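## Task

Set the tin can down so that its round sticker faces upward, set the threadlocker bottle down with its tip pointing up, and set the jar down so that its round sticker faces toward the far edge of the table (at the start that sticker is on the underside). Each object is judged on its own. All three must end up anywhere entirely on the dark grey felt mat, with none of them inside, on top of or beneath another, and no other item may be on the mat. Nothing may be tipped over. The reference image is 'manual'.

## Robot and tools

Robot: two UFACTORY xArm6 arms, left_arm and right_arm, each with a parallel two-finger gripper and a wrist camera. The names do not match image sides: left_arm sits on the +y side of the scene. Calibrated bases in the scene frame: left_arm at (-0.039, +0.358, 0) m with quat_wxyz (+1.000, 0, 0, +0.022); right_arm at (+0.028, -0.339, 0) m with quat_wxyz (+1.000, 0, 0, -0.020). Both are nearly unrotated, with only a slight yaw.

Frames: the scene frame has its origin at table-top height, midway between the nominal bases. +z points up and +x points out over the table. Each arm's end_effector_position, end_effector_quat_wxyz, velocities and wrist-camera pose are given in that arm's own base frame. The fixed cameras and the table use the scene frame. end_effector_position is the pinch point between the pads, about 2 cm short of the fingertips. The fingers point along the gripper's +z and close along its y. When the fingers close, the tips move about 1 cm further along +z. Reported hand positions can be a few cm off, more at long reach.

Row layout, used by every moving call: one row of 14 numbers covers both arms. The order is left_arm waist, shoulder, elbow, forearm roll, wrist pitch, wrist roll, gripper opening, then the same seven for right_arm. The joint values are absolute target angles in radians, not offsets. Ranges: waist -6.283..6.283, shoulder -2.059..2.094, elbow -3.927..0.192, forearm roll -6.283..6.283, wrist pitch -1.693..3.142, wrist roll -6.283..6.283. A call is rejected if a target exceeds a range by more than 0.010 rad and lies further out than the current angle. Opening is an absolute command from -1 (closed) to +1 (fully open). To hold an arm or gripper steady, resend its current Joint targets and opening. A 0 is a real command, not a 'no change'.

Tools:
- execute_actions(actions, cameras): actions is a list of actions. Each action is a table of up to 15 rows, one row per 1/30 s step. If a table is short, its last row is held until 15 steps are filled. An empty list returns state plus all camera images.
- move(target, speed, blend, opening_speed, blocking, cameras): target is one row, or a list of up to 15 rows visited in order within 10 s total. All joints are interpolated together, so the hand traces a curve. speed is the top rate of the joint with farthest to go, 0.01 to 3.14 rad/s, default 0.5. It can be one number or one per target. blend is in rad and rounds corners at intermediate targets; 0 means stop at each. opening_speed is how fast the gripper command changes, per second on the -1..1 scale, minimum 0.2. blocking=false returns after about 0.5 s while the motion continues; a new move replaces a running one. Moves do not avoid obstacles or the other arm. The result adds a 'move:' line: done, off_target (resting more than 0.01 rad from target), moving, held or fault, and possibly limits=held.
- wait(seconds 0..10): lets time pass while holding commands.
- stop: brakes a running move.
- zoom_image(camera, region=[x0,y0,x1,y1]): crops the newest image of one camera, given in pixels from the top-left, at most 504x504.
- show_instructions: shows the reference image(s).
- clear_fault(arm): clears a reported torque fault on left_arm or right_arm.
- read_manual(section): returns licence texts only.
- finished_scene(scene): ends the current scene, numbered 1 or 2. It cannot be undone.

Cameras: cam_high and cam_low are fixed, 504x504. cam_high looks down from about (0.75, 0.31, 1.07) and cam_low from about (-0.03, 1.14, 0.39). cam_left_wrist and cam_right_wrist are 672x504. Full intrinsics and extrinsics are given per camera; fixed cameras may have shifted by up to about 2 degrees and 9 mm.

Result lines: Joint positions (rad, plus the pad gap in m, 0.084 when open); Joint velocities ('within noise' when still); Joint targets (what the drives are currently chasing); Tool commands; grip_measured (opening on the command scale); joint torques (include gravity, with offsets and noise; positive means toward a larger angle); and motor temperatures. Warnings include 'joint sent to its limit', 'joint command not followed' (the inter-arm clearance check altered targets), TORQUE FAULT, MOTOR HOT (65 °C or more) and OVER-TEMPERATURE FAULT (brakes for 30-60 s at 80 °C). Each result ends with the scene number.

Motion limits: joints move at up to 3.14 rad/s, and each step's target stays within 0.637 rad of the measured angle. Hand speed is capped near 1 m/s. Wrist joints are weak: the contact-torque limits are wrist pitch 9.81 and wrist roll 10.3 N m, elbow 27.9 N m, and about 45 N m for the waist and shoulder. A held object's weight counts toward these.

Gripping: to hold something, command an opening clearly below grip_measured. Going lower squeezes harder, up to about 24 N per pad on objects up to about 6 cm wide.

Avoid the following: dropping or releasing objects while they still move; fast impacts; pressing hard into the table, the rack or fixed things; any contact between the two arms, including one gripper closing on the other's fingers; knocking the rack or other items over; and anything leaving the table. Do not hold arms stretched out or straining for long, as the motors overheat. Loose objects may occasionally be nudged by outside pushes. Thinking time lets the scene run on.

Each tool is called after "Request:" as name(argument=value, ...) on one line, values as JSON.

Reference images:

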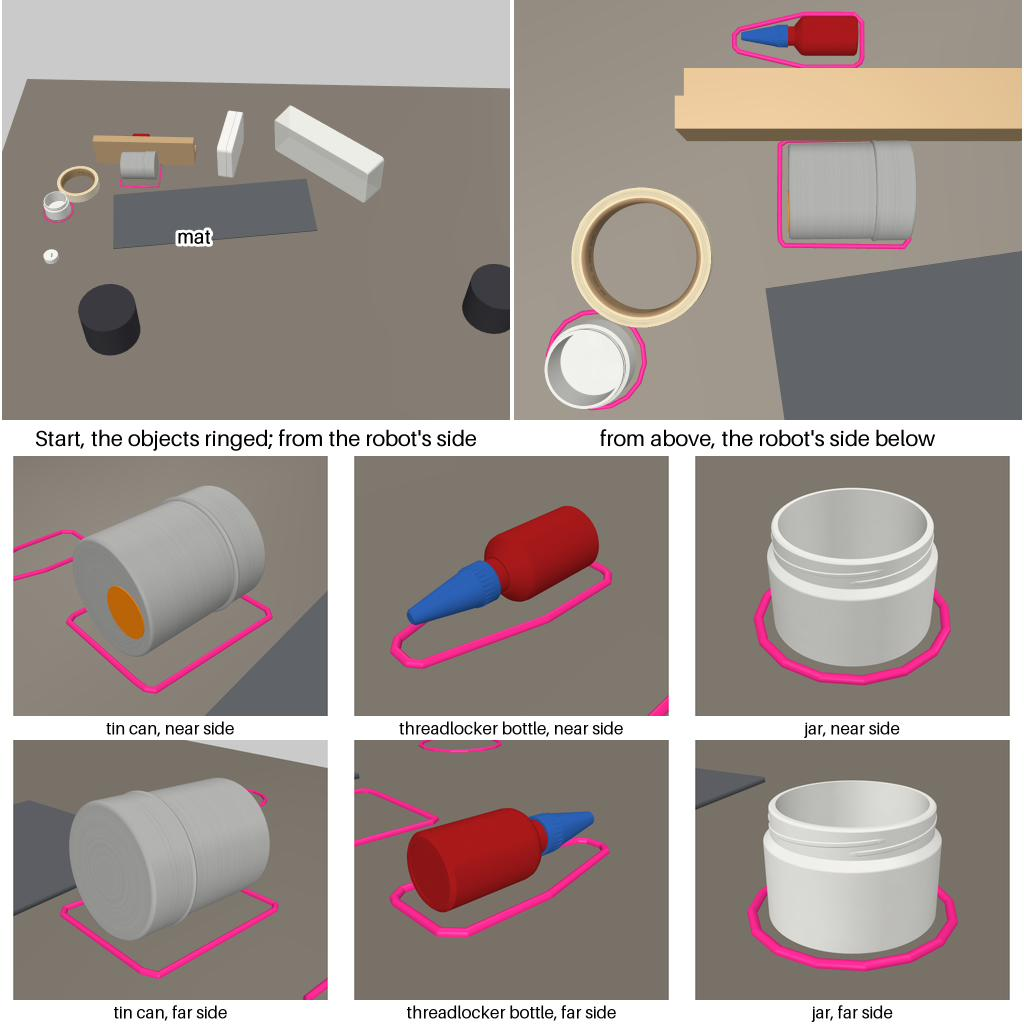

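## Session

Request:
execute_actions(actions=[])

Scene clock: 0.00 s.
left_arm: end_effector_position=(+0.3801, -0.4224, +0.2538) grip_measured=+1.00 end_effector_quat_wxyz=(-0.002, +0.694, +0.720, -0.001) | right_arm: end_effector_position=(+0.5417, -0.2957, +0.2267) grip_measured=+1.00 end_effector_quat_wxyz=(-0.035, -0.620, +0.784, +0.014)
Joint positions: left_arm=[-0.837 0.327 -1.637 -0.002 1.312 -2.445 0.084] | right_arm=[-0.479 0.595 -1.969 -0.053 1.429 1.334 0.084]
Joint velocities: within noise
Joint torques (N m): no reading
Motor temperatures (°C): left_arm=[36 50 57 32 37 40] | right_arm=[36 40 39 39 39 38]
Joint targets: left_arm=[-0.837 0.327 -1.637 -0.002 1.312 -2.445] | right_arm=[-0.479 0.595 -1.969 -0.053 1.429 1.334]
Tool commands: left_gripper/opening=+1.0 right_gripper/opening=+1.0
camera_calibration:
cam_left_wrist: T_world_to_cam=[[0.999371, 0.0329172, -0.0132143, -0.33141], [0.0328444, -0.999444, -0.00568802, -0.36546], [-0.0133942, 0.00525043, -0.999897, 0.391544], [0, 0, 0, 1]] pos_world=[0.34845, -0.356404, 0.385045]
cam_right_wrist: T_world_to_cam=[[-0.972467, 0.222302, 0.0699227, 0.607321], [0.218952, 0.974323, -0.0524829, 0.252258], [-0.0797943, -0.0357282, -0.996171, 0.389433], [0, 0, 0, 1]] pos_world=[0.566442, -0.366875, 0.358715]

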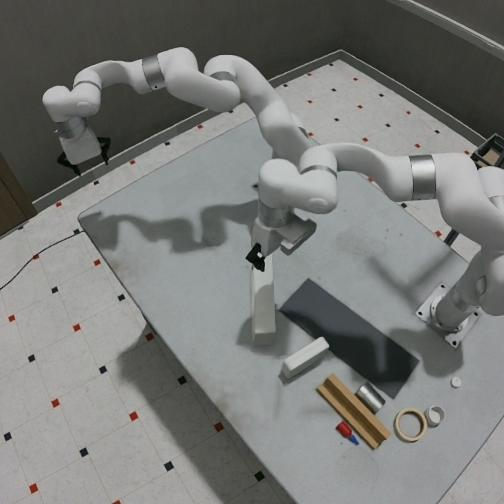

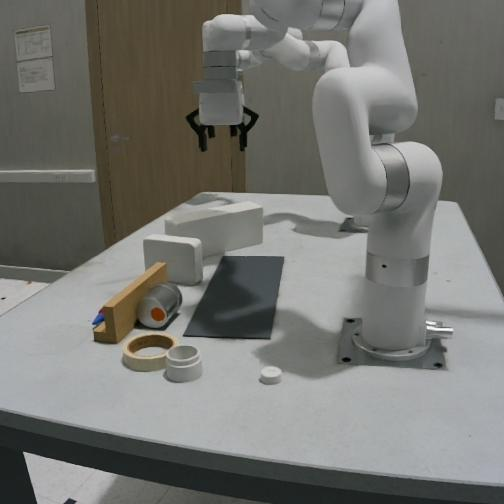

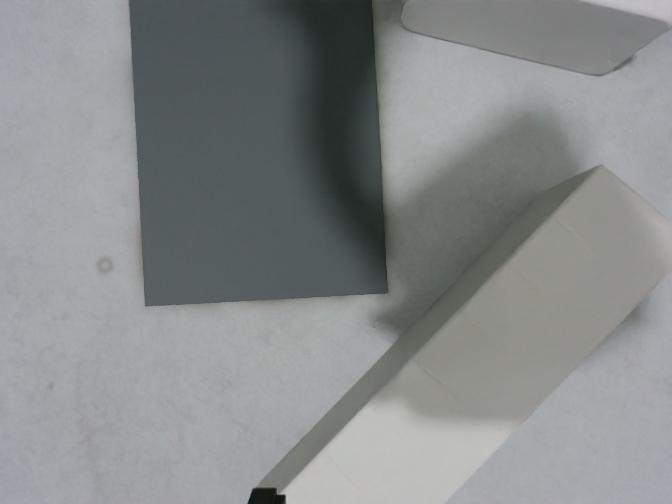

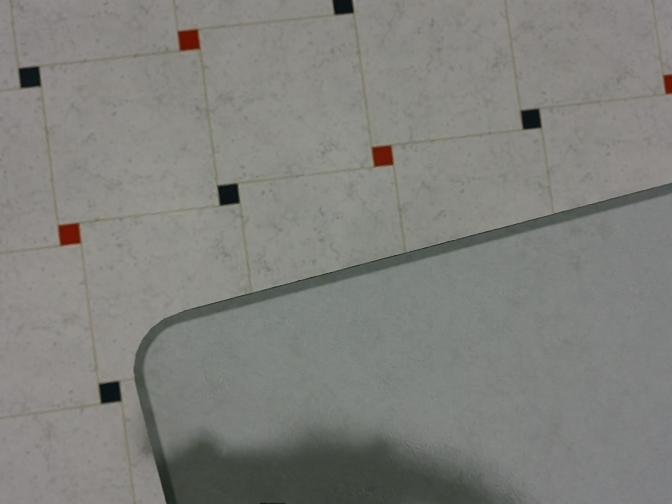

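Request:
zoom_image(camera="cam_high", region=[240, 270, 480, 460])

Request:
zoom_image(camera="cam_low", region=[80, 190, 300, 400])

Scaled by 2.100 from the camera's 504x504 image, which has a finer 720x720 frame.

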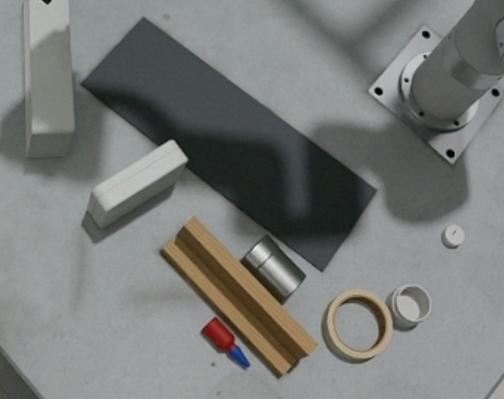

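Scaled by 2.291 from the camera's 504x504 image, which has a finer 720x720 frame.

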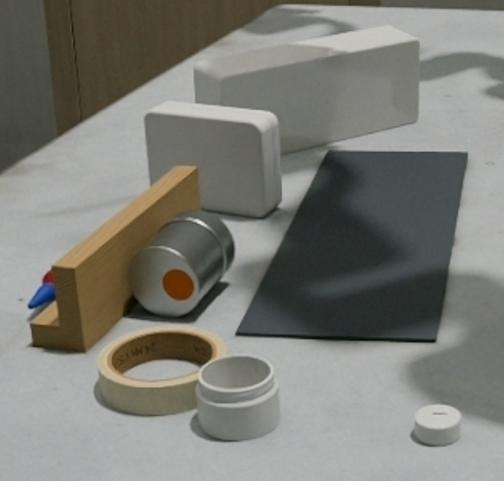

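Request:
move(target=[0.2544,0.1329,-1.5652,0.0,1.4323,-2.8872,1.0,-0.479,0.595,-1.969,-0.053,1.429,1.334,1.0], speed=0.8, cameras=["cam_left_wrist", "cam_high", "cam_low"])

Scene clock: 162.73 s.
left_arm: end_effector_position=(+0.5000, +0.1300, +0.3199) grip_measured=+1.00 end_effector_quat_wxyz=(+0.000, +0.000, +1.000, +0.000) | right_arm: end_effector_position=(+0.5417, -0.2955, +0.2267) grip_measured=+1.00 end_effector_quat_wxyz=(-0.035, -0.620, +0.784, +0.014)
Joint positions: left_arm=[0.254 0.133 -1.565 0 1.432 -2.887 0.084] | right_arm=[-0.479 0.595 -1.969 -0.053 1.429 1.334 0.084]
Joint torques (N m): left_arm=[6.78 -25.99 -17.45 1.3 0.22 -2.05] | right_arm=[2.87 -20.12 -21.58 2.01 0.5 1.71]
Motor temperatures (°C): left_arm=[36 56 73 32 37 40] | right_arm=[36 45 49 39 39 38]
Joint targets: left_arm=[0.254 0.133 -1.565 0.000 1.432 -2.887] | right_arm=[-0.479 0.595 -1.969 -0.053 1.429 1.334]
MOTOR HOT: the elbow of the left arm reports 73 °C; the controller stops that arm at 80 °C. To cool a motor, set the load down, stop pushing, or move to a pose that needs little force. At that limit the left arm can sag while its brakes close.
move: done
camera_calibration:
cam_left_wrist: T_world_to_cam=[[0.00437936, 0.999944, -0.00968305, -0.0978972], [0.999979, -0.00442533, -0.0047312, -0.430201], [-0.00477379, -0.00966213, -0.999942, 0.453962], [0, 0, 0, 1]] pos_world=[0.432787, 0.100374, 0.450953]
Images, in order (width x height): cam_high 504x504, cam_low 504x504, cam_left_wrist 672x504.

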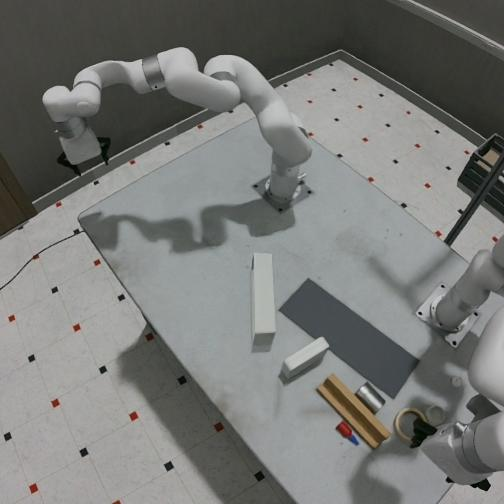

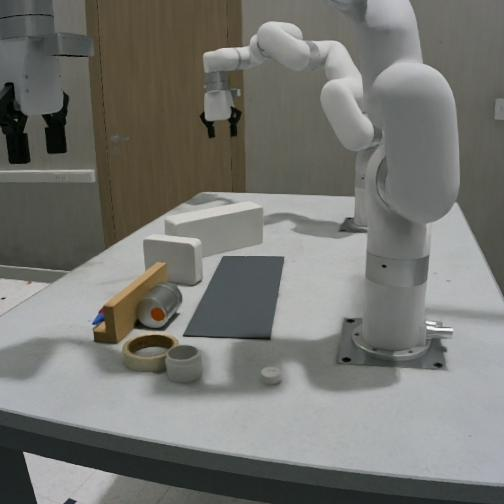

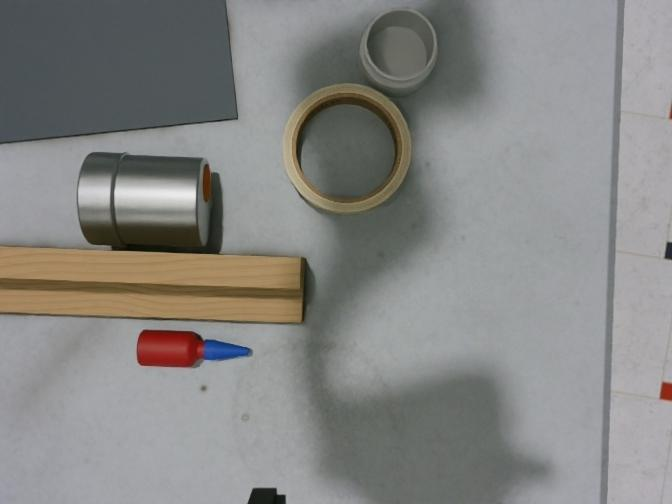

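Request:
move(target=[-0.691,0.262,-0.780,0.946,1.892,-2.732,1.0,-0.479,0.595,-1.969,-0.053,1.429,1.334,1.0], speed=0.8, cameras=[])

Request:
zoom_image(camera="cam_left_wrist", region=[60, 120, 340, 400])

Request:
zoom_image(camera="cam_left_wrist", region=[260, 0, 520, 240])

Request:
zoom_image(camera="cam_low", region=[80, 190, 300, 400])

Scene clock: 211.37 s.
left_arm: end_effector_position=(+0.3093, +0.0206, +0.1990) grip_measured=+1.00 end_effector_quat_wxyz=(+0.499, -0.499, -0.502, -0.500) | right_arm: end_effector_position=(+0.5417, -0.2955, +0.2267) grip_measured=+1.00 end_effector_quat_wxyz=(-0.035, -0.620, +0.784, +0.014)
Joint positions: left_arm=[-0.691 0.262 -0.78 0.946 1.892 -2.732 0.084] | right_arm=[-0.479 0.595 -1.969 -0.053 1.429 1.334 0.084]
Joint torques (N m): left_arm=[-7.18 -13.03 -9.27 3.38 5.14 1.92] | right_arm=[3.1 -19.83 -21.4 1.65 0.48 1.64]
Motor temperatures (°C): left_arm=[36 56 69 32 37 40] | right_arm=[36 44 52 39 39 39]
Joint targets: left_arm=[-0.691 0.262 -0.780 0.946 1.892 -2.732] | right_arm=[-0.479 0.595 -1.969 -0.053 1.429 1.334]
MOTOR HOT: still on. The elbow of the left arm reports 69 °C.
move: done
No camera images: "cameras" was empty.

Scaled by 1.800 from the camera's 672x504 image, which has a finer 960x720 frame.
This view is cut from an older image: the scene may have changed since it was taken.

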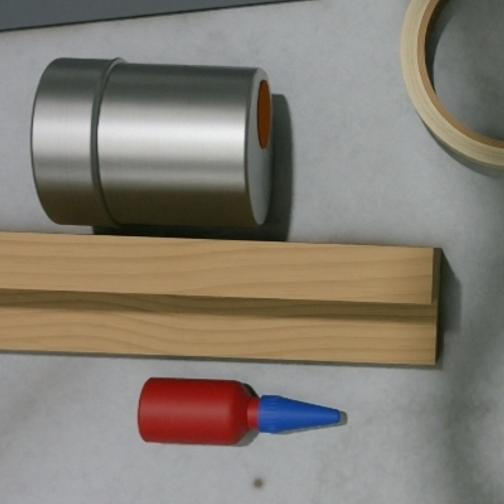

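Scaled by 1.938 from the camera's 672x504 image, which has a finer 960x720 frame.
This view is cut from an older image: the scene may have changed since it was taken.

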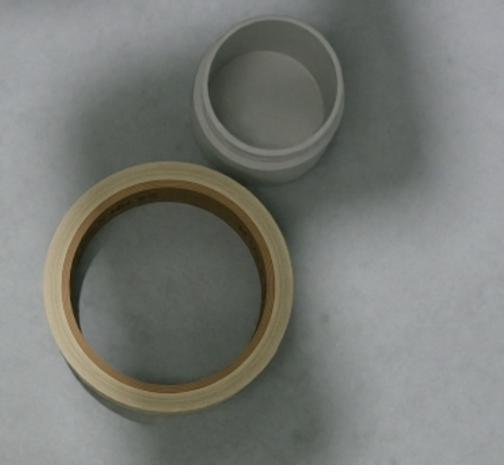

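Scaled by 2.291 from the camera's 504x504 image, which has a finer 720x720 frame.
This view is cut from an older image: the scene may have changed since it was taken.

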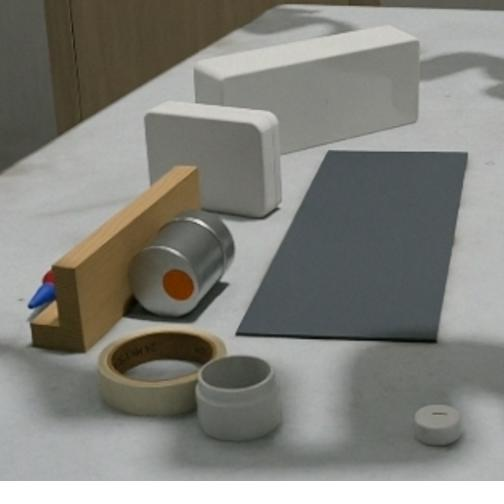

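Request:
move(target=[-0.0526,-0.1395,-0.7206,0.0,0.8601,-3.174,1.0,-0.479,0.595,-1.969,-0.053,1.429,1.334,1.0], speed=0.6, cameras=["cam_left_wrist"])

Scene clock: 437.60 s.
left_arm: end_effector_position=(+0.3990, -0.0210, +0.1400) grip_measured=+1.00 end_effector_quat_wxyz=(+0.000, +0.010, +1.000, +0.000) | right_arm: end_effector_position=(+0.5417, -0.2955, +0.2267) grip_measured=+1.00 end_effector_quat_wxyz=(-0.035, -0.620, +0.784, +0.014)
Joint positions: left_arm=[-0.053 -0.139 -0.721 0 0.86 -3.174 0.084] | right_arm=[-0.479 0.595 -1.969 -0.053 1.429 1.334 0.084]
Joint torques (N m): left_arm=[6.86 -19.56 -15.93 -2.85 -4.81 -2.09] | right_arm=[2.74 -20.41 -21.45 1.64 0.44 1.75]
Motor temperatures (°C): left_arm=[36 53 61 32 40 41] | right_arm=[36 45 54 39 39 39]
Joint targets: left_arm=[-0.053 -0.140 -0.721 0.000 0.860 -3.174] | right_arm=[-0.479 0.595 -1.969 -0.053 1.429 1.334]
MOTOR HOT: cleared for the motors of the left arm.
move: done
camera_calibration:
cam_left_wrist: T_world_to_cam=[[0.0245758, 0.999652, -0.00959542, 0.0437579], [0.999685, -0.0246228, -0.00481732, -0.330938], [-0.00505191, -0.00947401, -0.999942, 0.272243], [0, 0, 0, 1]] pos_world=[0.331134, -0.0493121, 0.271053]
Images, in order (width x height): cam_left_wrist 672x504.

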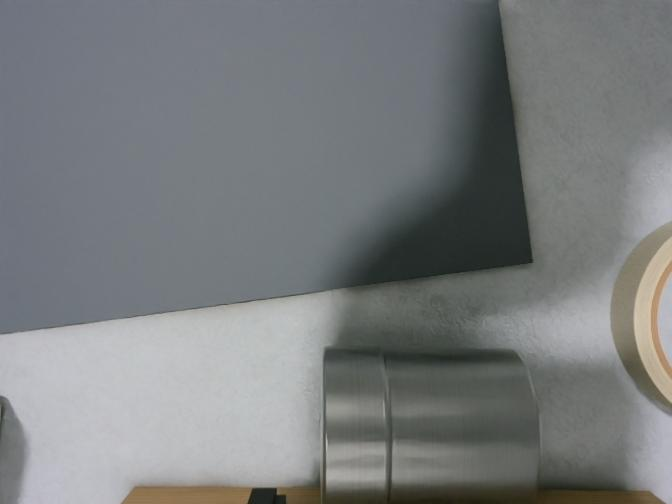

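Request:
move(target=[-0.0531,0.1042,-0.6235,0.0,0.5193,-3.1746,1.0,-0.479,0.595,-1.969,-0.053,1.429,1.334,1.0], speed=0.25, cameras=["cam_left_wrist", "cam_low"])

Scene clock: 565.40 s.
left_arm: end_effector_position=(+0.3955, -0.0210, +0.0340) grip_measured=+1.00 end_effector_quat_wxyz=(+0.000, +0.010, +1.000, +0.000) | right_arm: end_effector_position=(+0.5417, -0.2955, +0.2267) grip_measured=+1.00 end_effector_quat_wxyz=(-0.035, -0.620, +0.784, +0.014)
Joint positions: left_arm=[-0.053 0.104 -0.624 0 0.519 -3.175 0.084] | right_arm=[-0.479 0.595 -1.969 -0.053 1.429 1.334 0.084]
Joint torques (N m): left_arm=[-6.48 -12.34 -12.45 -2.82 -4.96 -2.11] | right_arm=[2.71 -20.47 -21.47 1.94 0.55 1.84]
Motor temperatures (°C): left_arm=[35 54 69 32 40 41] | right_arm=[36 45 55 39 39 39]
Joint targets: left_arm=[-0.053 0.104 -0.624 0.000 0.519 -3.175] | right_arm=[-0.479 0.595 -1.969 -0.053 1.429 1.334]
MOTOR HOT: the elbow of the left arm reports 69 °C; the controller stops that arm at 80 °C. To cool a motor, set the load down, stop pushing, or move to a pose that needs little force. At that limit the left arm can sag while its brakes close.
move: done
camera_calibration:
cam_left_wrist: T_world_to_cam=[[0.0243787, 0.999656, -0.00969136, 0.0429074], [0.999691, -0.0244243, -0.00461409, -0.327974], [-0.00484921, -0.00957588, -0.999942, 0.16616], [0, 0, 0, 1]] pos_world=[0.327633, -0.0493121, 0.165053]
Images, in order (width x height): cam_low 504x504, cam_left_wrist 672x504.

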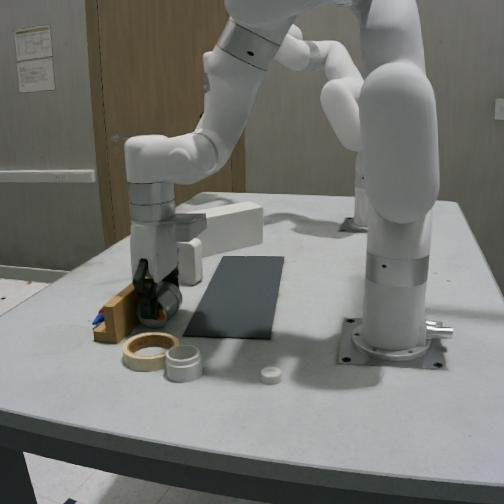

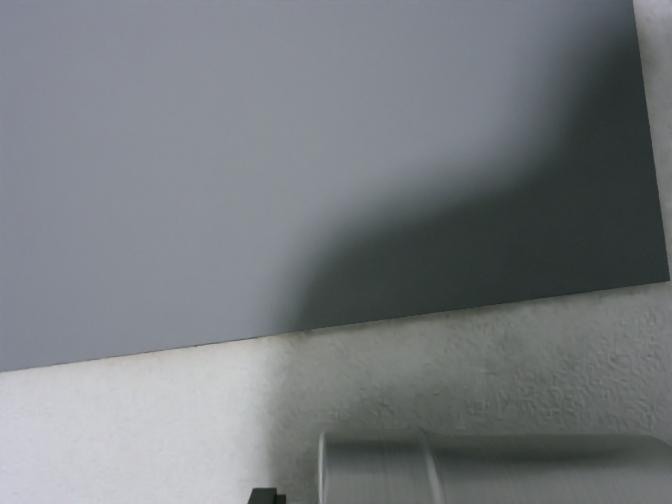

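Request:
move(target=[-0.0531,0.1042,-0.6235,0.0,0.5193,-3.1746,0.1,-0.479,0.595,-1.969,-0.053,1.429,1.334,1.0], speed=0.25, opening_speed=0.6, cameras=["cam_left_wrist"])

Scene clock: 586.03 s.
left_arm: end_effector_position=(+0.3955, -0.0210, +0.0340) grip_measured=+0.69 end_effector_quat_wxyz=(+0.000, +0.010, +1.000, +0.000) | right_arm: end_effector_position=(+0.5417, -0.2955, +0.2267) grip_measured=+1.00 end_effector_quat_wxyz=(-0.035, -0.620, +0.784, +0.014)
Joint positions: left_arm=[-0.053 0.104 -0.623 0 0.519 -3.175 0.073] | right_arm=[-0.479 0.595 -1.969 -0.053 1.429 1.334 0.084]
Joint torques (N m): left_arm=[-6.14 -12.6 -12.61 -2.41 -4.29 -2] | right_arm=[3.05 -20.11 -20.97 1.55 0.56 1.42]
Motor temperatures (°C): left_arm=[35 53 65 32 40 41] | right_arm=[36 45 55 39 39 39]
Joint targets: left_arm=[-0.053 0.104 -0.624 0.000 0.519 -3.175] | right_arm=[-0.479 0.595 -1.969 -0.053 1.429 1.334]
MOTOR HOT: still on. The elbow of the left arm reports 65 °C.
move: done
camera_calibration:
cam_left_wrist: T_world_to_cam=[[0.0243787, 0.999656, -0.00969136, 0.0429074], [0.999691, -0.0244243, -0.00461409, -0.327974], [-0.00484921, -0.00957588, -0.999942, 0.16616], [0, 0, 0, 1]] pos_world=[0.327633, -0.0493121, 0.165053]
Images, in order (width x height): cam_left_wrist 672x504.

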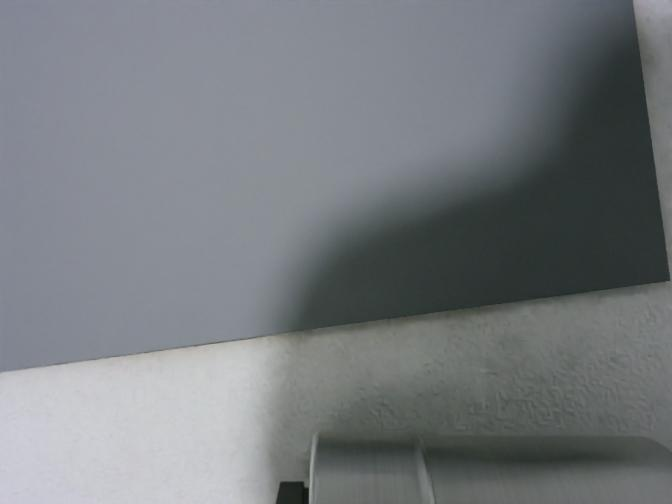

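Request:
move(target=[[-0.0531,-0.0464,-0.6531,0.0,0.6995,-3.1746,0.1,-0.479,0.595,-1.969,-0.053,1.429,1.334,1.0],[-0.2075,-0.4251,-0.2936,0.0,0.7187,-3.3291,0.1,-0.479,0.595,-1.969,-0.053,1.429,1.334,1.0],[-0.2075,-0.2315,-0.2543,0.0,0.4858,-3.3291,0.1,-0.479,0.595,-1.969,-0.053,1.429,1.334,1.0]], speed=[0.25, 0.35, 0.12], blend=[0.04, 0.03, 0.0], cameras=["cam_left_wrist", "cam_low", "cam_high"])

Scene clock: 626.80 s.
left_arm: end_effector_position=(+0.2850, -0.0600, +0.0380) grip_measured=+0.69 end_effector_quat_wxyz=(+0.000, +0.010, +1.000, +0.000) | right_arm: end_effector_position=(+0.5417, -0.2955, +0.2267) grip_measured=+1.00 end_effector_quat_wxyz=(-0.035, -0.620, +0.784, +0.014)
Joint positions: left_arm=[-0.208 -0.232 -0.254 0 0.486 -3.329 0.073] | right_arm=[-0.479 0.595 -1.969 -0.053 1.429 1.334 0.084]
Joint torques (N m): left_arm=[-6.61 -6.48 -12.3 -1.72 -5.05 -2] | right_arm=[2.96 -20.03 -21.16 1.46 0.52 1.69]
Motor temperatures (°C): left_arm=[35 52 64 32 39 41] | right_arm=[36 45 55 39 39 39]
Joint targets: left_arm=[-0.208 -0.231 -0.254 0.000 0.486 -3.329] | right_arm=[-0.479 0.595 -1.969 -0.053 1.429 1.334]
MOTOR HOT: still on. The elbow of the left arm reports 64 °C.
move: done
camera_calibration:
cam_left_wrist: T_world_to_cam=[[0.0242787, 0.999658, -0.00969181, 0.0846487], [0.999693, -0.0243243, -0.00461367, -0.218434], [-0.00484784, -0.00957683, -0.999942, 0.16925], [0, 0, 0, 1]] pos_world=[0.217133, -0.0883122, 0.169053]
Images, in order (width x height): cam_high 504x504, cam_low 504x504, cam_left_wrist 672x504.

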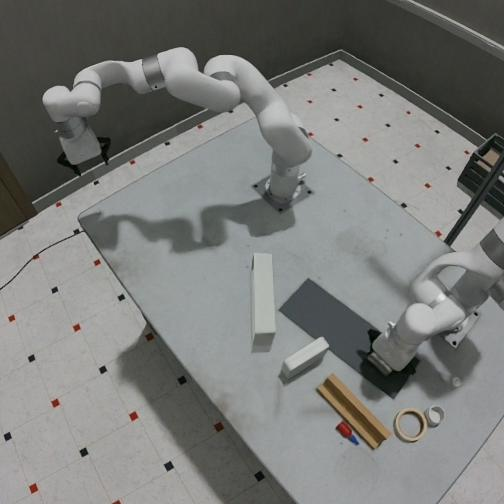

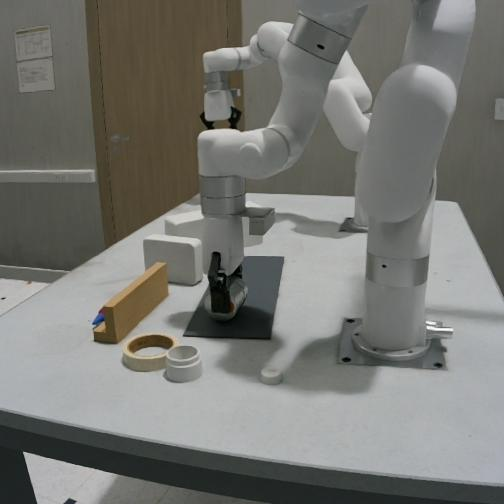

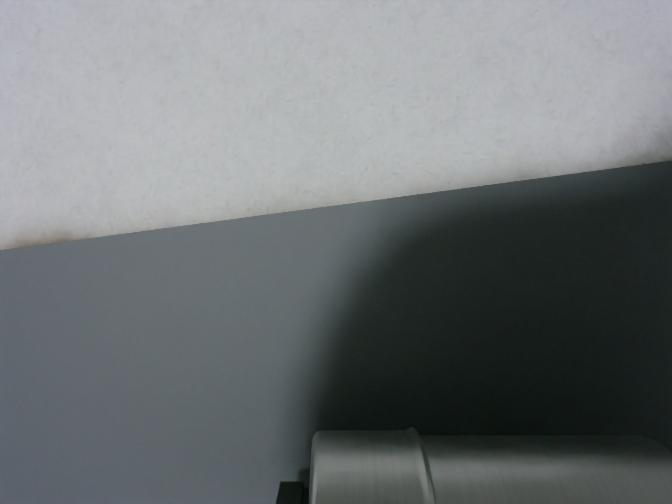

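Request:
move(target=[-0.2075,-0.2230,-0.2535,0.0,0.4765,-3.3291,0.1,-0.479,0.595,-1.969,-0.053,1.429,1.334,1.0], speed=0.03, cameras=[])

Request:
move(target=[-0.2075,-0.2143,-0.2529,0.0,0.4672,-3.3291,0.1,-0.479,0.595,-1.969,-0.053,1.429,1.334,1.0], speed=0.03, cameras=["cam_left_wrist", "cam_low"])

Scene clock: 635.77 s.
left_arm: end_effector_position=(+0.2850, -0.0600, +0.0360) grip_measured=+0.69 end_effector_quat_wxyz=(+0.000, +0.010, +1.000, +0.000) | right_arm: end_effector_position=(+0.5417, -0.2955, +0.2267) grip_measured=+1.00 end_effector_quat_wxyz=(-0.035, -0.620, +0.784, +0.014)
Joint positions: left_arm=[-0.208 -0.223 -0.254 0 0.477 -3.329 0.073] | right_arm=[-0.479 0.595 -1.969 -0.053 1.429 1.334 0.084]
Joint torques (N m): left_arm=[-6.17 -4.4 -10.27 -1.17 -4.74 -1.85] | right_arm=[2.65 -19.89 -21.18 1.51 0.72 1.75]
Motor temperatures (°C): left_arm=[35 52 64 32 39 41] | right_arm=[36 45 55 39 39 39]
Joint targets: left_arm=[-0.208 -0.223 -0.254 0.000 0.476 -3.329] | right_arm=[-0.479 0.595 -1.969 -0.053 1.429 1.334]
MOTOR HOT: still on. The elbow of the left arm reports 64 °C.
move: done
No camera images: "cameras" was empty.

Scene clock: 636.50 s.
left_arm: end_effector_position=(+0.2851, -0.0600, +0.0341) grip_measured=+0.69 end_effector_quat_wxyz=(+0.000, +0.010, +1.000, +0.000) | right_arm: end_effector_position=(+0.5417, -0.2955, +0.2267) grip_measured=+1.00 end_effector_quat_wxyz=(-0.035, -0.620, +0.784, +0.014)
Joint positions: left_arm=[-0.208 -0.214 -0.253 0 0.467 -3.329 0.073] | right_arm=[-0.479 0.595 -1.969 -0.053 1.429 1.334 0.084]
Joint torques (N m): left_arm=[-5.81 0.03 -3.71 -1.11 -2.25 -1.78] | right_arm=[2.48 -19.8 -21.09 1.49 0.68 1.55]
Motor temperatures (°C): left_arm=[35 52 64 32 39 41] | right_arm=[36 45 55 39 39 39]
Joint targets: left_arm=[-0.208 -0.214 -0.253 0.000 0.467 -3.329] | right_arm=[-0.479 0.595 -1.969 -0.053 1.429 1.334]
MOTOR HOT: still on. The elbow of the left arm reports 64 °C.
move: done
camera_calibration:
cam_left_wrist: T_world_to_cam=[[0.0242807, 0.999658, -0.00968696, 0.0846063], [0.999694, -0.0243243, -0.00441373, -0.218586], [-0.00464785, -0.00957683, -0.999943, 0.165207], [0, 0, 0, 1]] pos_world=[0.217232, -0.0883122, 0.165052]
Images, in order (width x height): cam_low 504x504, cam_left_wrist 672x504.

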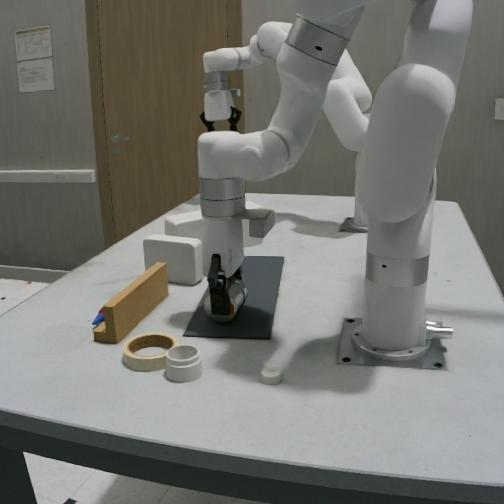

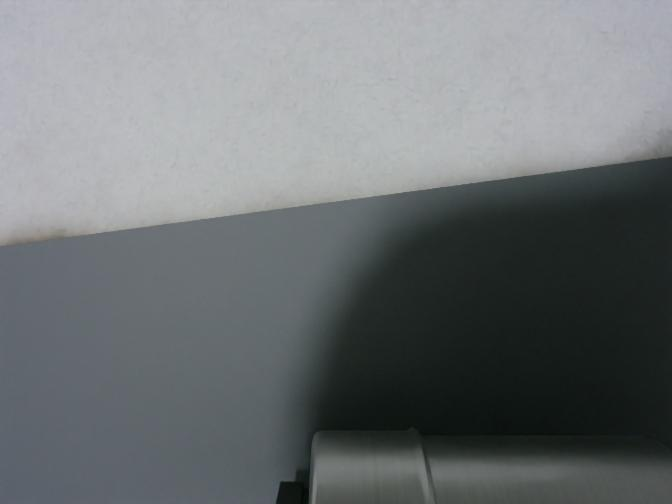

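Request:
move(target=[-0.2075,-0.2230,-0.2535,0.0,0.4765,-3.3291,1.0,-0.479,0.595,-1.969,-0.053,1.429,1.334,1.0], speed=0.03, opening_speed=1.0, cameras=["cam_left_wrist"])

Request:
zoom_image(camera="cam_left_wrist", region=[230, 380, 672, 504])

Scene clock: 652.37 s.
left_arm: end_effector_position=(+0.2850, -0.0600, +0.0360) grip_measured=+1.00 end_effector_quat_wxyz=(+0.000, +0.010, +1.000, +0.000) | right_arm: end_effector_position=(+0.5417, -0.2955, +0.2267) grip_measured=+1.00 end_effector_quat_wxyz=(-0.035, -0.620, +0.784, +0.014)
Joint positions: left_arm=[-0.208 -0.223 -0.253 0 0.477 -3.329 0.084] | right_arm=[-0.479 0.595 -1.969 -0.053 1.429 1.334 0.084]
Joint torques (N m): left_arm=[-0.86 -14.9 -17.43 -0.69 -0.22 -1.65] | right_arm=[2.54 -20.55 -20.79 1.63 0.56 1.86]
Motor temperatures (°C): left_arm=[35 52 61 32 38 41] | right_arm=[36 45 55 39 39 39]
Joint targets: left_arm=[-0.208 -0.223 -0.254 0.000 0.476 -3.329] | right_arm=[-0.479 0.595 -1.969 -0.053 1.429 1.334]
MOTOR HOT: cleared for the motors of the left arm.
move: done
camera_calibration:
cam_left_wrist: T_world_to_cam=[[0.0242778, 0.999658, -0.00969424, 0.0846299], [0.999693, -0.0243243, -0.00471363, -0.218427], [-0.00494783, -0.00957683, -0.999942, 0.167271], [0, 0, 0, 1]] pos_world=[0.217133, -0.0883122, 0.167053]
Images, in order (width x height): cam_left_wrist 672x504.

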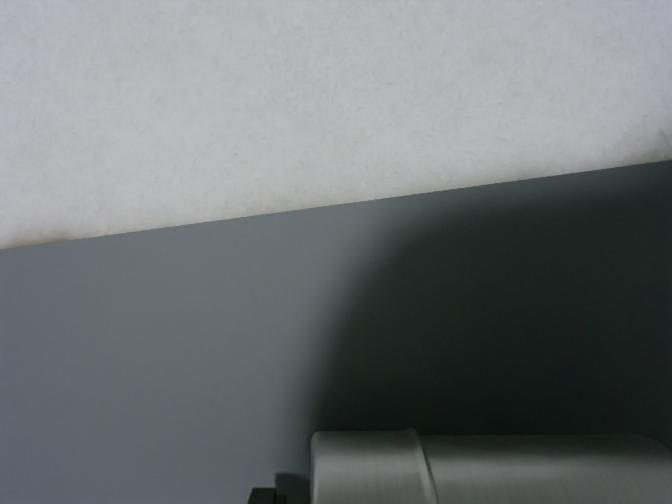

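Scaled by 1.140 from the camera's 672x504 image, which has a finer 960x720 frame.

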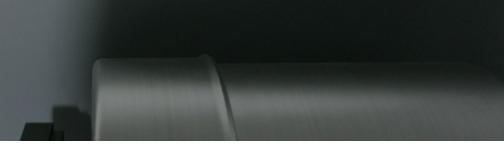

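Request:
move(target=[-0.2075,-0.5095,-0.3336,0.0,0.8431,-3.3291,1.0,-0.479,0.595,-1.969,-0.053,1.429,1.334,1.0], speed=0.3, cameras=["cam_left_wrist", "cam_high", "cam_low"])

Request:
zoom_image(camera="cam_left_wrist", region=[280, 280, 672, 504])

Scene clock: 660.00 s.
left_arm: end_effector_position=(+0.2850, -0.0600, +0.1200) grip_measured=+1.00 end_effector_quat_wxyz=(+0.000, +0.010, +1.000, +0.000) | right_arm: end_effector_position=(+0.5417, -0.2955, +0.2267) grip_measured=+1.00 end_effector_quat_wxyz=(-0.035, -0.620, +0.784, +0.014)
Joint positions: left_arm=[-0.208 -0.509 -0.334 0 0.843 -3.329 0.084] | right_arm=[-0.479 0.595 -1.969 -0.053 1.429 1.334 0.084]
Joint torques (N m): left_arm=[4.71 -12.21 -21.5 -0.03 0.17 -1.39] | right_arm=[2.73 -20.58 -20.85 1.33 0.41 1.65]
Motor temperatures (°C): left_arm=[35 52 64 32 38 41] | right_arm=[36 45 55 39 39 39]
Joint targets: left_arm=[-0.208 -0.510 -0.334 0.000 0.843 -3.329] | right_arm=[-0.479 0.595 -1.969 -0.053 1.429 1.334]
move: done
camera_calibration:
cam_left_wrist: T_world_to_cam=[[0.0242778, 0.999658, -0.00969424, 0.0854442], [0.999693, -0.0243243, -0.00471363, -0.218031], [-0.00494783, -0.00957683, -0.999942, 0.251267], [0, 0, 0, 1]] pos_world=[0.217133, -0.0883122, 0.251053]
Images, in order (width x height): cam_high 504x504, cam_low 504x504, cam_left_wrist 672x504.

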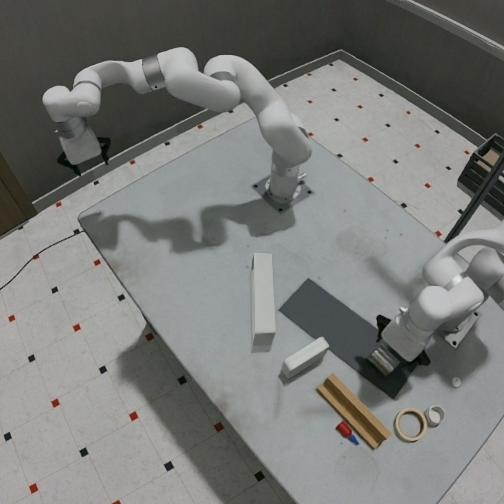

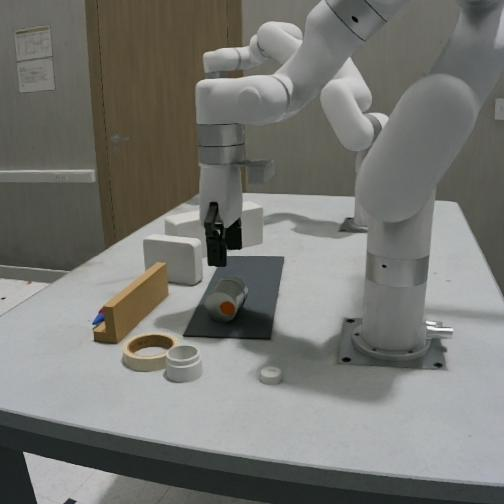

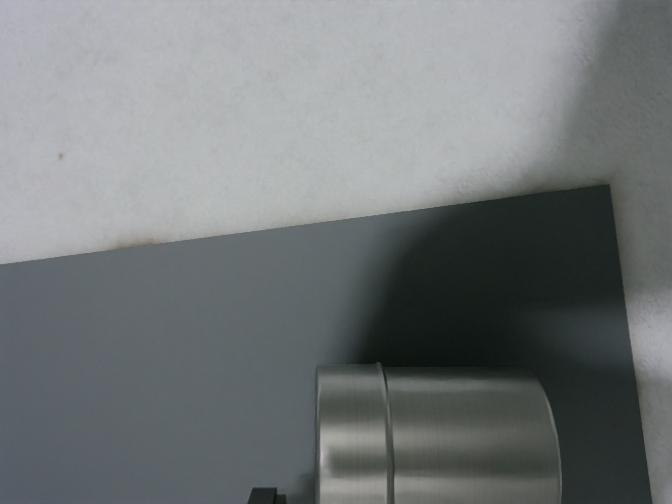

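Scaled by 1.286 from the camera's 672x504 image, which has a finer 960x720 frame.

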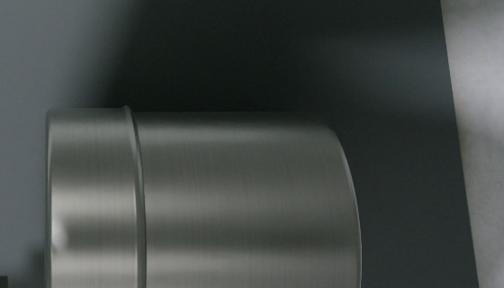

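Request:
execute_actions(actions=[], cameras=["all"])

Scene clock: 692.57 s.
left_arm: end_effector_position=(+0.2850, -0.0600, +0.1200) grip_measured=+1.00 end_effector_quat_wxyz=(+0.000, +0.010, +1.000, +0.000) | right_arm: end_effector_position=(+0.5417, -0.2955, +0.2267) grip_measured=+1.00 end_effector_quat_wxyz=(-0.035, -0.620, +0.784, +0.014)
Joint positions: left_arm=[-0.208 -0.51 -0.334 0 0.843 -3.329 0.084] | right_arm=[-0.479 0.595 -1.969 -0.053 1.429 1.334 0.084]
Joint velocities: within noise
Joint torques (N m): left_arm=[6.05 -12.49 -21.31 0.32 0.18 -1.33] | right_arm=[2.46 -19.86 -20.9 1.43 0.69 1.96]
Motor temperatures (°C): left_arm=[35 52 73 32 38 41] | right_arm=[36 45 55 39 39 39]
Joint targets: left_arm=[-0.208 -0.510 -0.334 0.000 0.843 -3.329] | right_arm=[-0.479 0.595 -1.969 -0.053 1.429 1.334]
Tool commands: left_gripper/opening=+1.0 right_gripper/opening=+1.0
MOTOR HOT: the elbow of the left arm reports 73 °C; the controller stops that arm at 80 °C. To cool a motor, set the load down, stop pushing, or move to a pose that needs little force. At that limit the left arm can sag while its brakes close.
camera_calibration:
cam_left_wrist: T_world_to_cam=[[0.0242774, 0.999658, -0.00969424, 0.0854443], [0.999693, -0.0243239, -0.00471363, -0.218031], [-0.00494782, -0.00957683, -0.999942, 0.251267], [0, 0, 0, 1]] pos_world=[0.217133, -0.0883122, 0.251053]
cam_right_wrist: T_world_to_cam=[[-0.97243, 0.222383, 0.0701799, 0.607216], [0.219044, 0.974315, -0.0522397, 0.252018], [-0.0799946, -0.035427, -0.996166, 0.389658], [0, 0, 0, 1]] pos_world=[0.566442, -0.366775, 0.358715]

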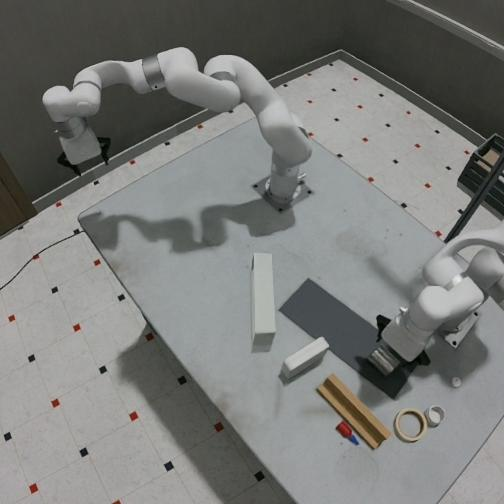

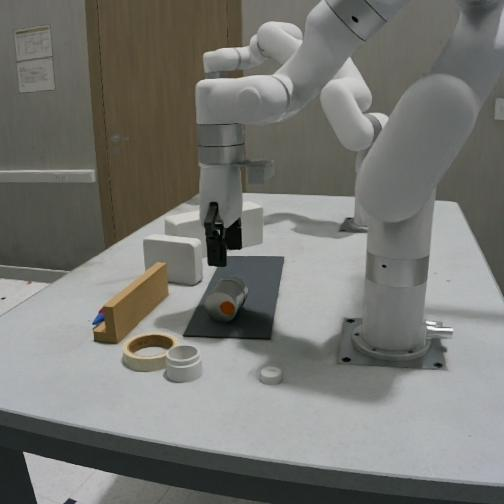

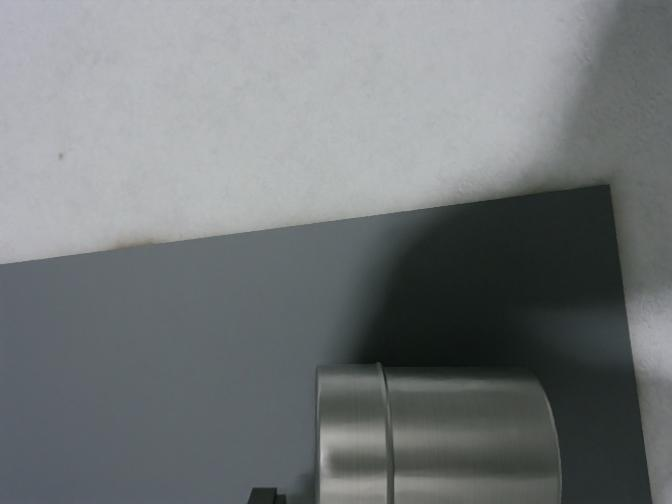

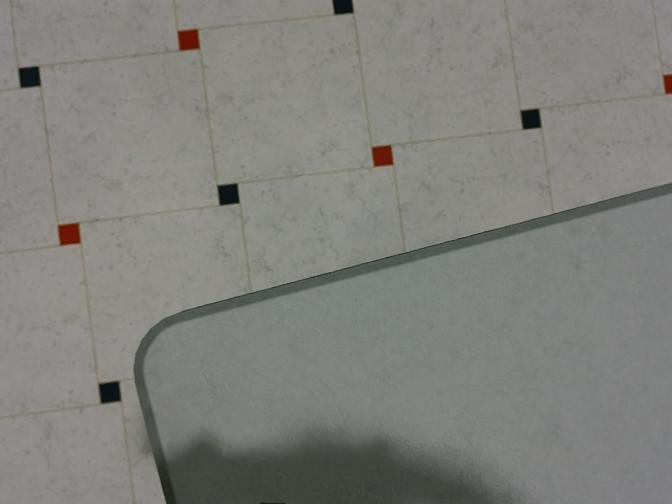

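Request:
move(target=[[0.6440,-0.1384,-0.6255,-0.6060,1.3600,-3.7335,1.0,-0.479,0.595,-1.969,-0.053,1.429,1.334,1.0]], speed=0.6, cameras=["cam_left_wrist","cam_low"])

Scene clock: 746.77 s.
left_arm: end_effector_position=(+0.2849, +0.0501, +0.1400) grip_measured=+1.00 end_effector_quat_wxyz=(+0.273, +0.647, -0.659, +0.268) | right_arm: end_effector_position=(+0.5417, -0.2955, +0.2267) grip_measured=+1.00 end_effector_quat_wxyz=(-0.035, -0.620, +0.784, +0.014)
Joint positions: left_arm=[0.644 -0.138 -0.625 -0.606 1.36 -3.733 0.084] | right_arm=[-0.479 0.595 -1.969 -0.053 1.429 1.334 0.084]
Joint torques (N m): left_arm=[6.41 -8.82 -19.48 -3.5 2.02 -2.06] | right_arm=[2.25 -20.44 -20.79 1.36 0.64 1.57]
Motor temperatures (°C): left_arm=[35 52 75 32 37 40] | right_arm=[36 46 55 39 38 39]
Joint targets: left_arm=[0.644 -0.138 -0.625 -0.606 1.360 -3.733] | right_arm=[-0.479 0.595 -1.969 -0.053 1.429 1.334]
MOTOR HOT: still on. The elbow of the left arm reports 75 °C.
move: done
camera_calibration:
cam_left_wrist: T_world_to_cam=[[-0.999839, 0.015411, -0.00922112, 0.316607], [0.0173963, 0.703573, -0.71041, 0.126985], [-0.00446038, -0.710456, -0.703728, 0.265754], [0, 0, 0, 1]] pos_world=[0.315532, 0.0945839, 0.28015]
Images, in order (width x height): cam_low 504x504, cam_left_wrist 672x504.

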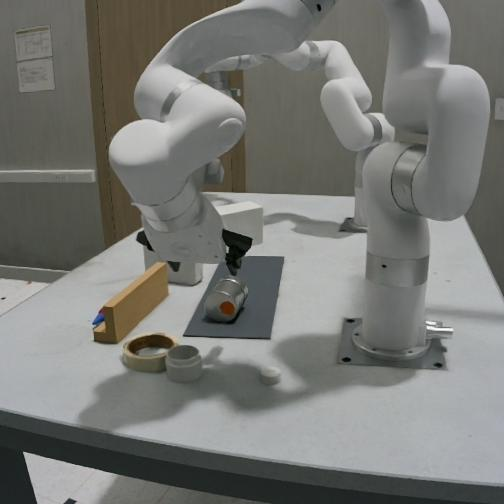

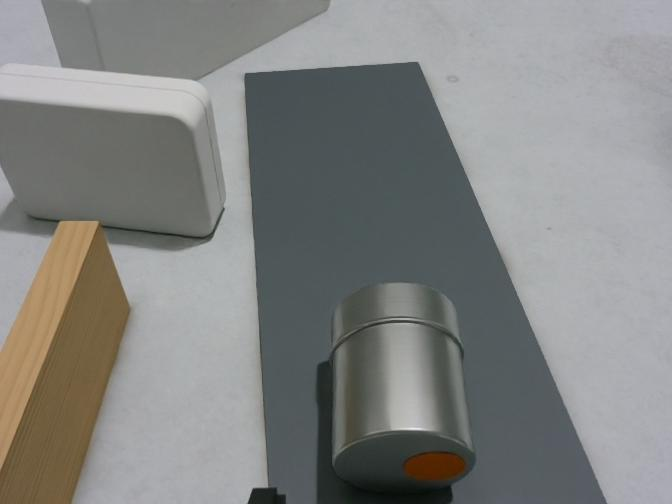

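Request:
move(target=[[0.5005,-0.0696,-0.5135,-0.7320,1.1631,-3.6888,1.0,-0.479,0.595,-1.969,-0.053,1.429,1.334,1.0],[0.3153,0.0474,-0.4412,-0.9415,0.9719,-3.5958,1.0,-0.479,0.595,-1.969,-0.053,1.429,1.334,1.0]], speed=[0.4,0.15], blend=[0.04,0], cameras=["cam_left_wrist","cam_low"])

Scene clock: 882.67 s.
left_arm: end_effector_position=(+0.2874, -0.0465, +0.0360) grip_measured=+1.00 end_effector_quat_wxyz=(+0.273, +0.647, -0.660, +0.268) | right_arm: end_effector_position=(+0.5417, -0.2955, +0.2267) grip_measured=+1.00 end_effector_quat_wxyz=(-0.035, -0.620, +0.784, +0.014)
Joint positions: left_arm=[0.315 0.047 -0.441 -0.941 0.972 -3.596 0.084] | right_arm=[-0.479 0.595 -1.969 -0.053 1.429 1.334 0.084]
Joint torques (N m): left_arm=[-6.55 -9.48 -9.61 -3.19 -1.83 2.03] | right_arm=[2.68 -20.73 -20.6 1.28 0.56 1.8]
Motor temperatures (°C): left_arm=[35 51 72 33 37 41] | right_arm=[36 46 56 39 38 39]
Joint targets: left_arm=[0.315 0.047 -0.441 -0.942 0.972 -3.596] | right_arm=[-0.479 0.595 -1.969 -0.053 1.429 1.334]
MOTOR HOT: still on. The elbow of the left arm reports 72 °C.
move: done
camera_calibration:
cam_left_wrist: T_world_to_cam=[[-0.999823, 0.0160505, -0.00985519, 0.319643], [0.0182971, 0.7036, -0.71036, 0.12073], [-0.00446752, -0.710415, -0.703769, 0.124098], [0, 0, 0, 1]] pos_world=[0.317931, -0.00191476, 0.176248]
Images, in order (width x height): cam_low 504x504, cam_left_wrist 672x504.

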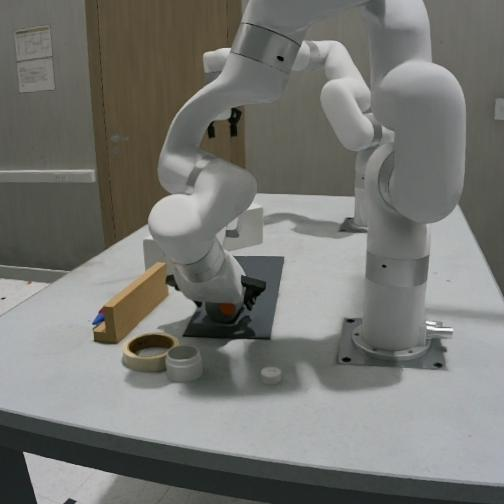

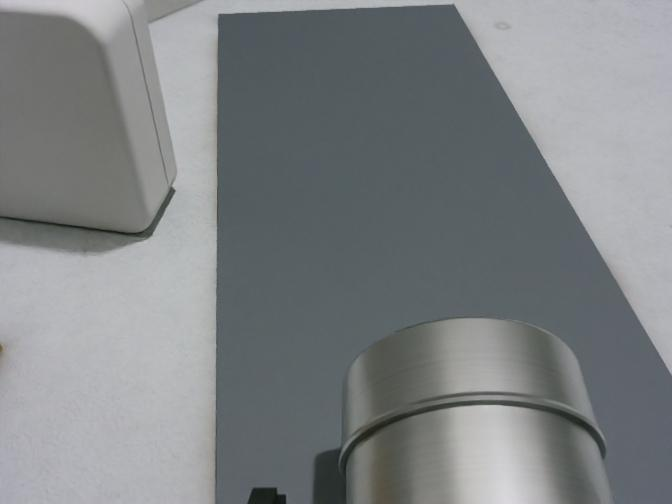

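Request:
move(target=[[0.3153,0.0474,-0.4412,-0.9415,0.9719,-3.5958,-1.0,-0.479,0.595,-1.969,-0.053,1.429,1.334,1.0]], opening_speed=0.8, cameras=["cam_left_wrist","cam_low"])

Scene clock: 890.47 s.
left_arm: end_effector_position=(+0.2874, -0.0465, +0.0360) grip_measured=+0.32 end_effector_quat_wxyz=(+0.273, +0.647, -0.660, +0.268) | right_arm: end_effector_position=(+0.5417, -0.2955, +0.2267) grip_measured=+1.00 end_effector_quat_wxyz=(-0.035, -0.620, +0.784, +0.014)
Joint positions: left_arm=[0.315 0.047 -0.441 -0.942 0.972 -3.596 0.058] | right_arm=[-0.479 0.595 -1.969 -0.053 1.429 1.334 0.084]
Joint torques (N m): left_arm=[-5.78 -9.68 -11.16 -1.38 -0.41 1.78] | right_arm=[2.47 -20.29 -20.66 1.18 0.46 1.61]
Motor temperatures (°C): left_arm=[35 51 69 32 37 41] | right_arm=[36 46 56 39 38 39]
Joint targets: left_arm=[0.315 0.047 -0.441 -0.942 0.972 -3.596] | right_arm=[-0.479 0.595 -1.969 -0.053 1.429 1.334]
MOTOR HOT: still on. The elbow of the left arm reports 69 °C.
move: done
camera_calibration:
cam_left_wrist: T_world_to_cam=[[-0.999823, 0.0160505, -0.00985519, 0.319643], [0.0182971, 0.7036, -0.71036, 0.12073], [-0.00446752, -0.710415, -0.703769, 0.124098], [0, 0, 0, 1]] pos_world=[0.317931, -0.00191476, 0.176248]
Images, in order (width x height): cam_low 504x504, cam_left_wrist 672x504.

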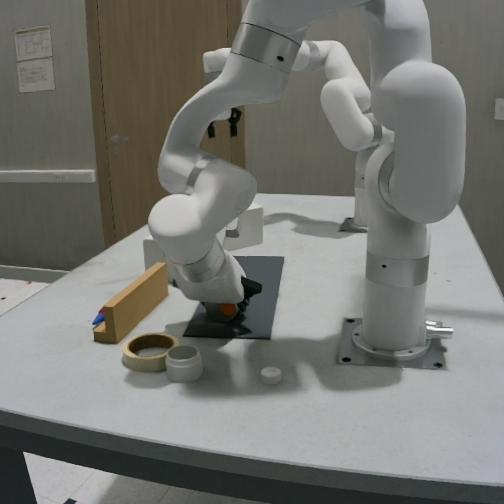

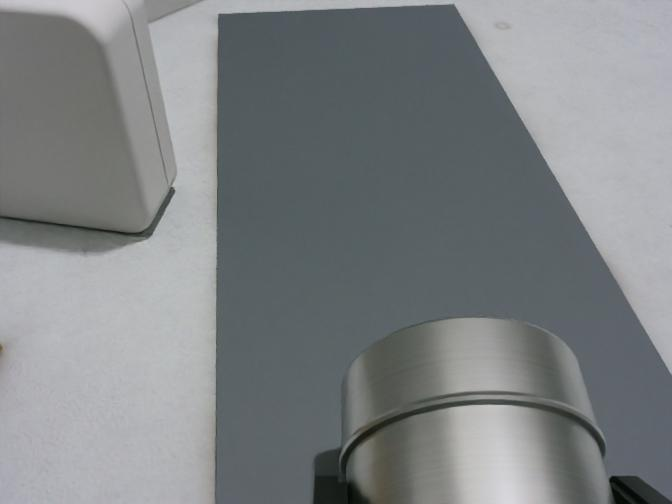

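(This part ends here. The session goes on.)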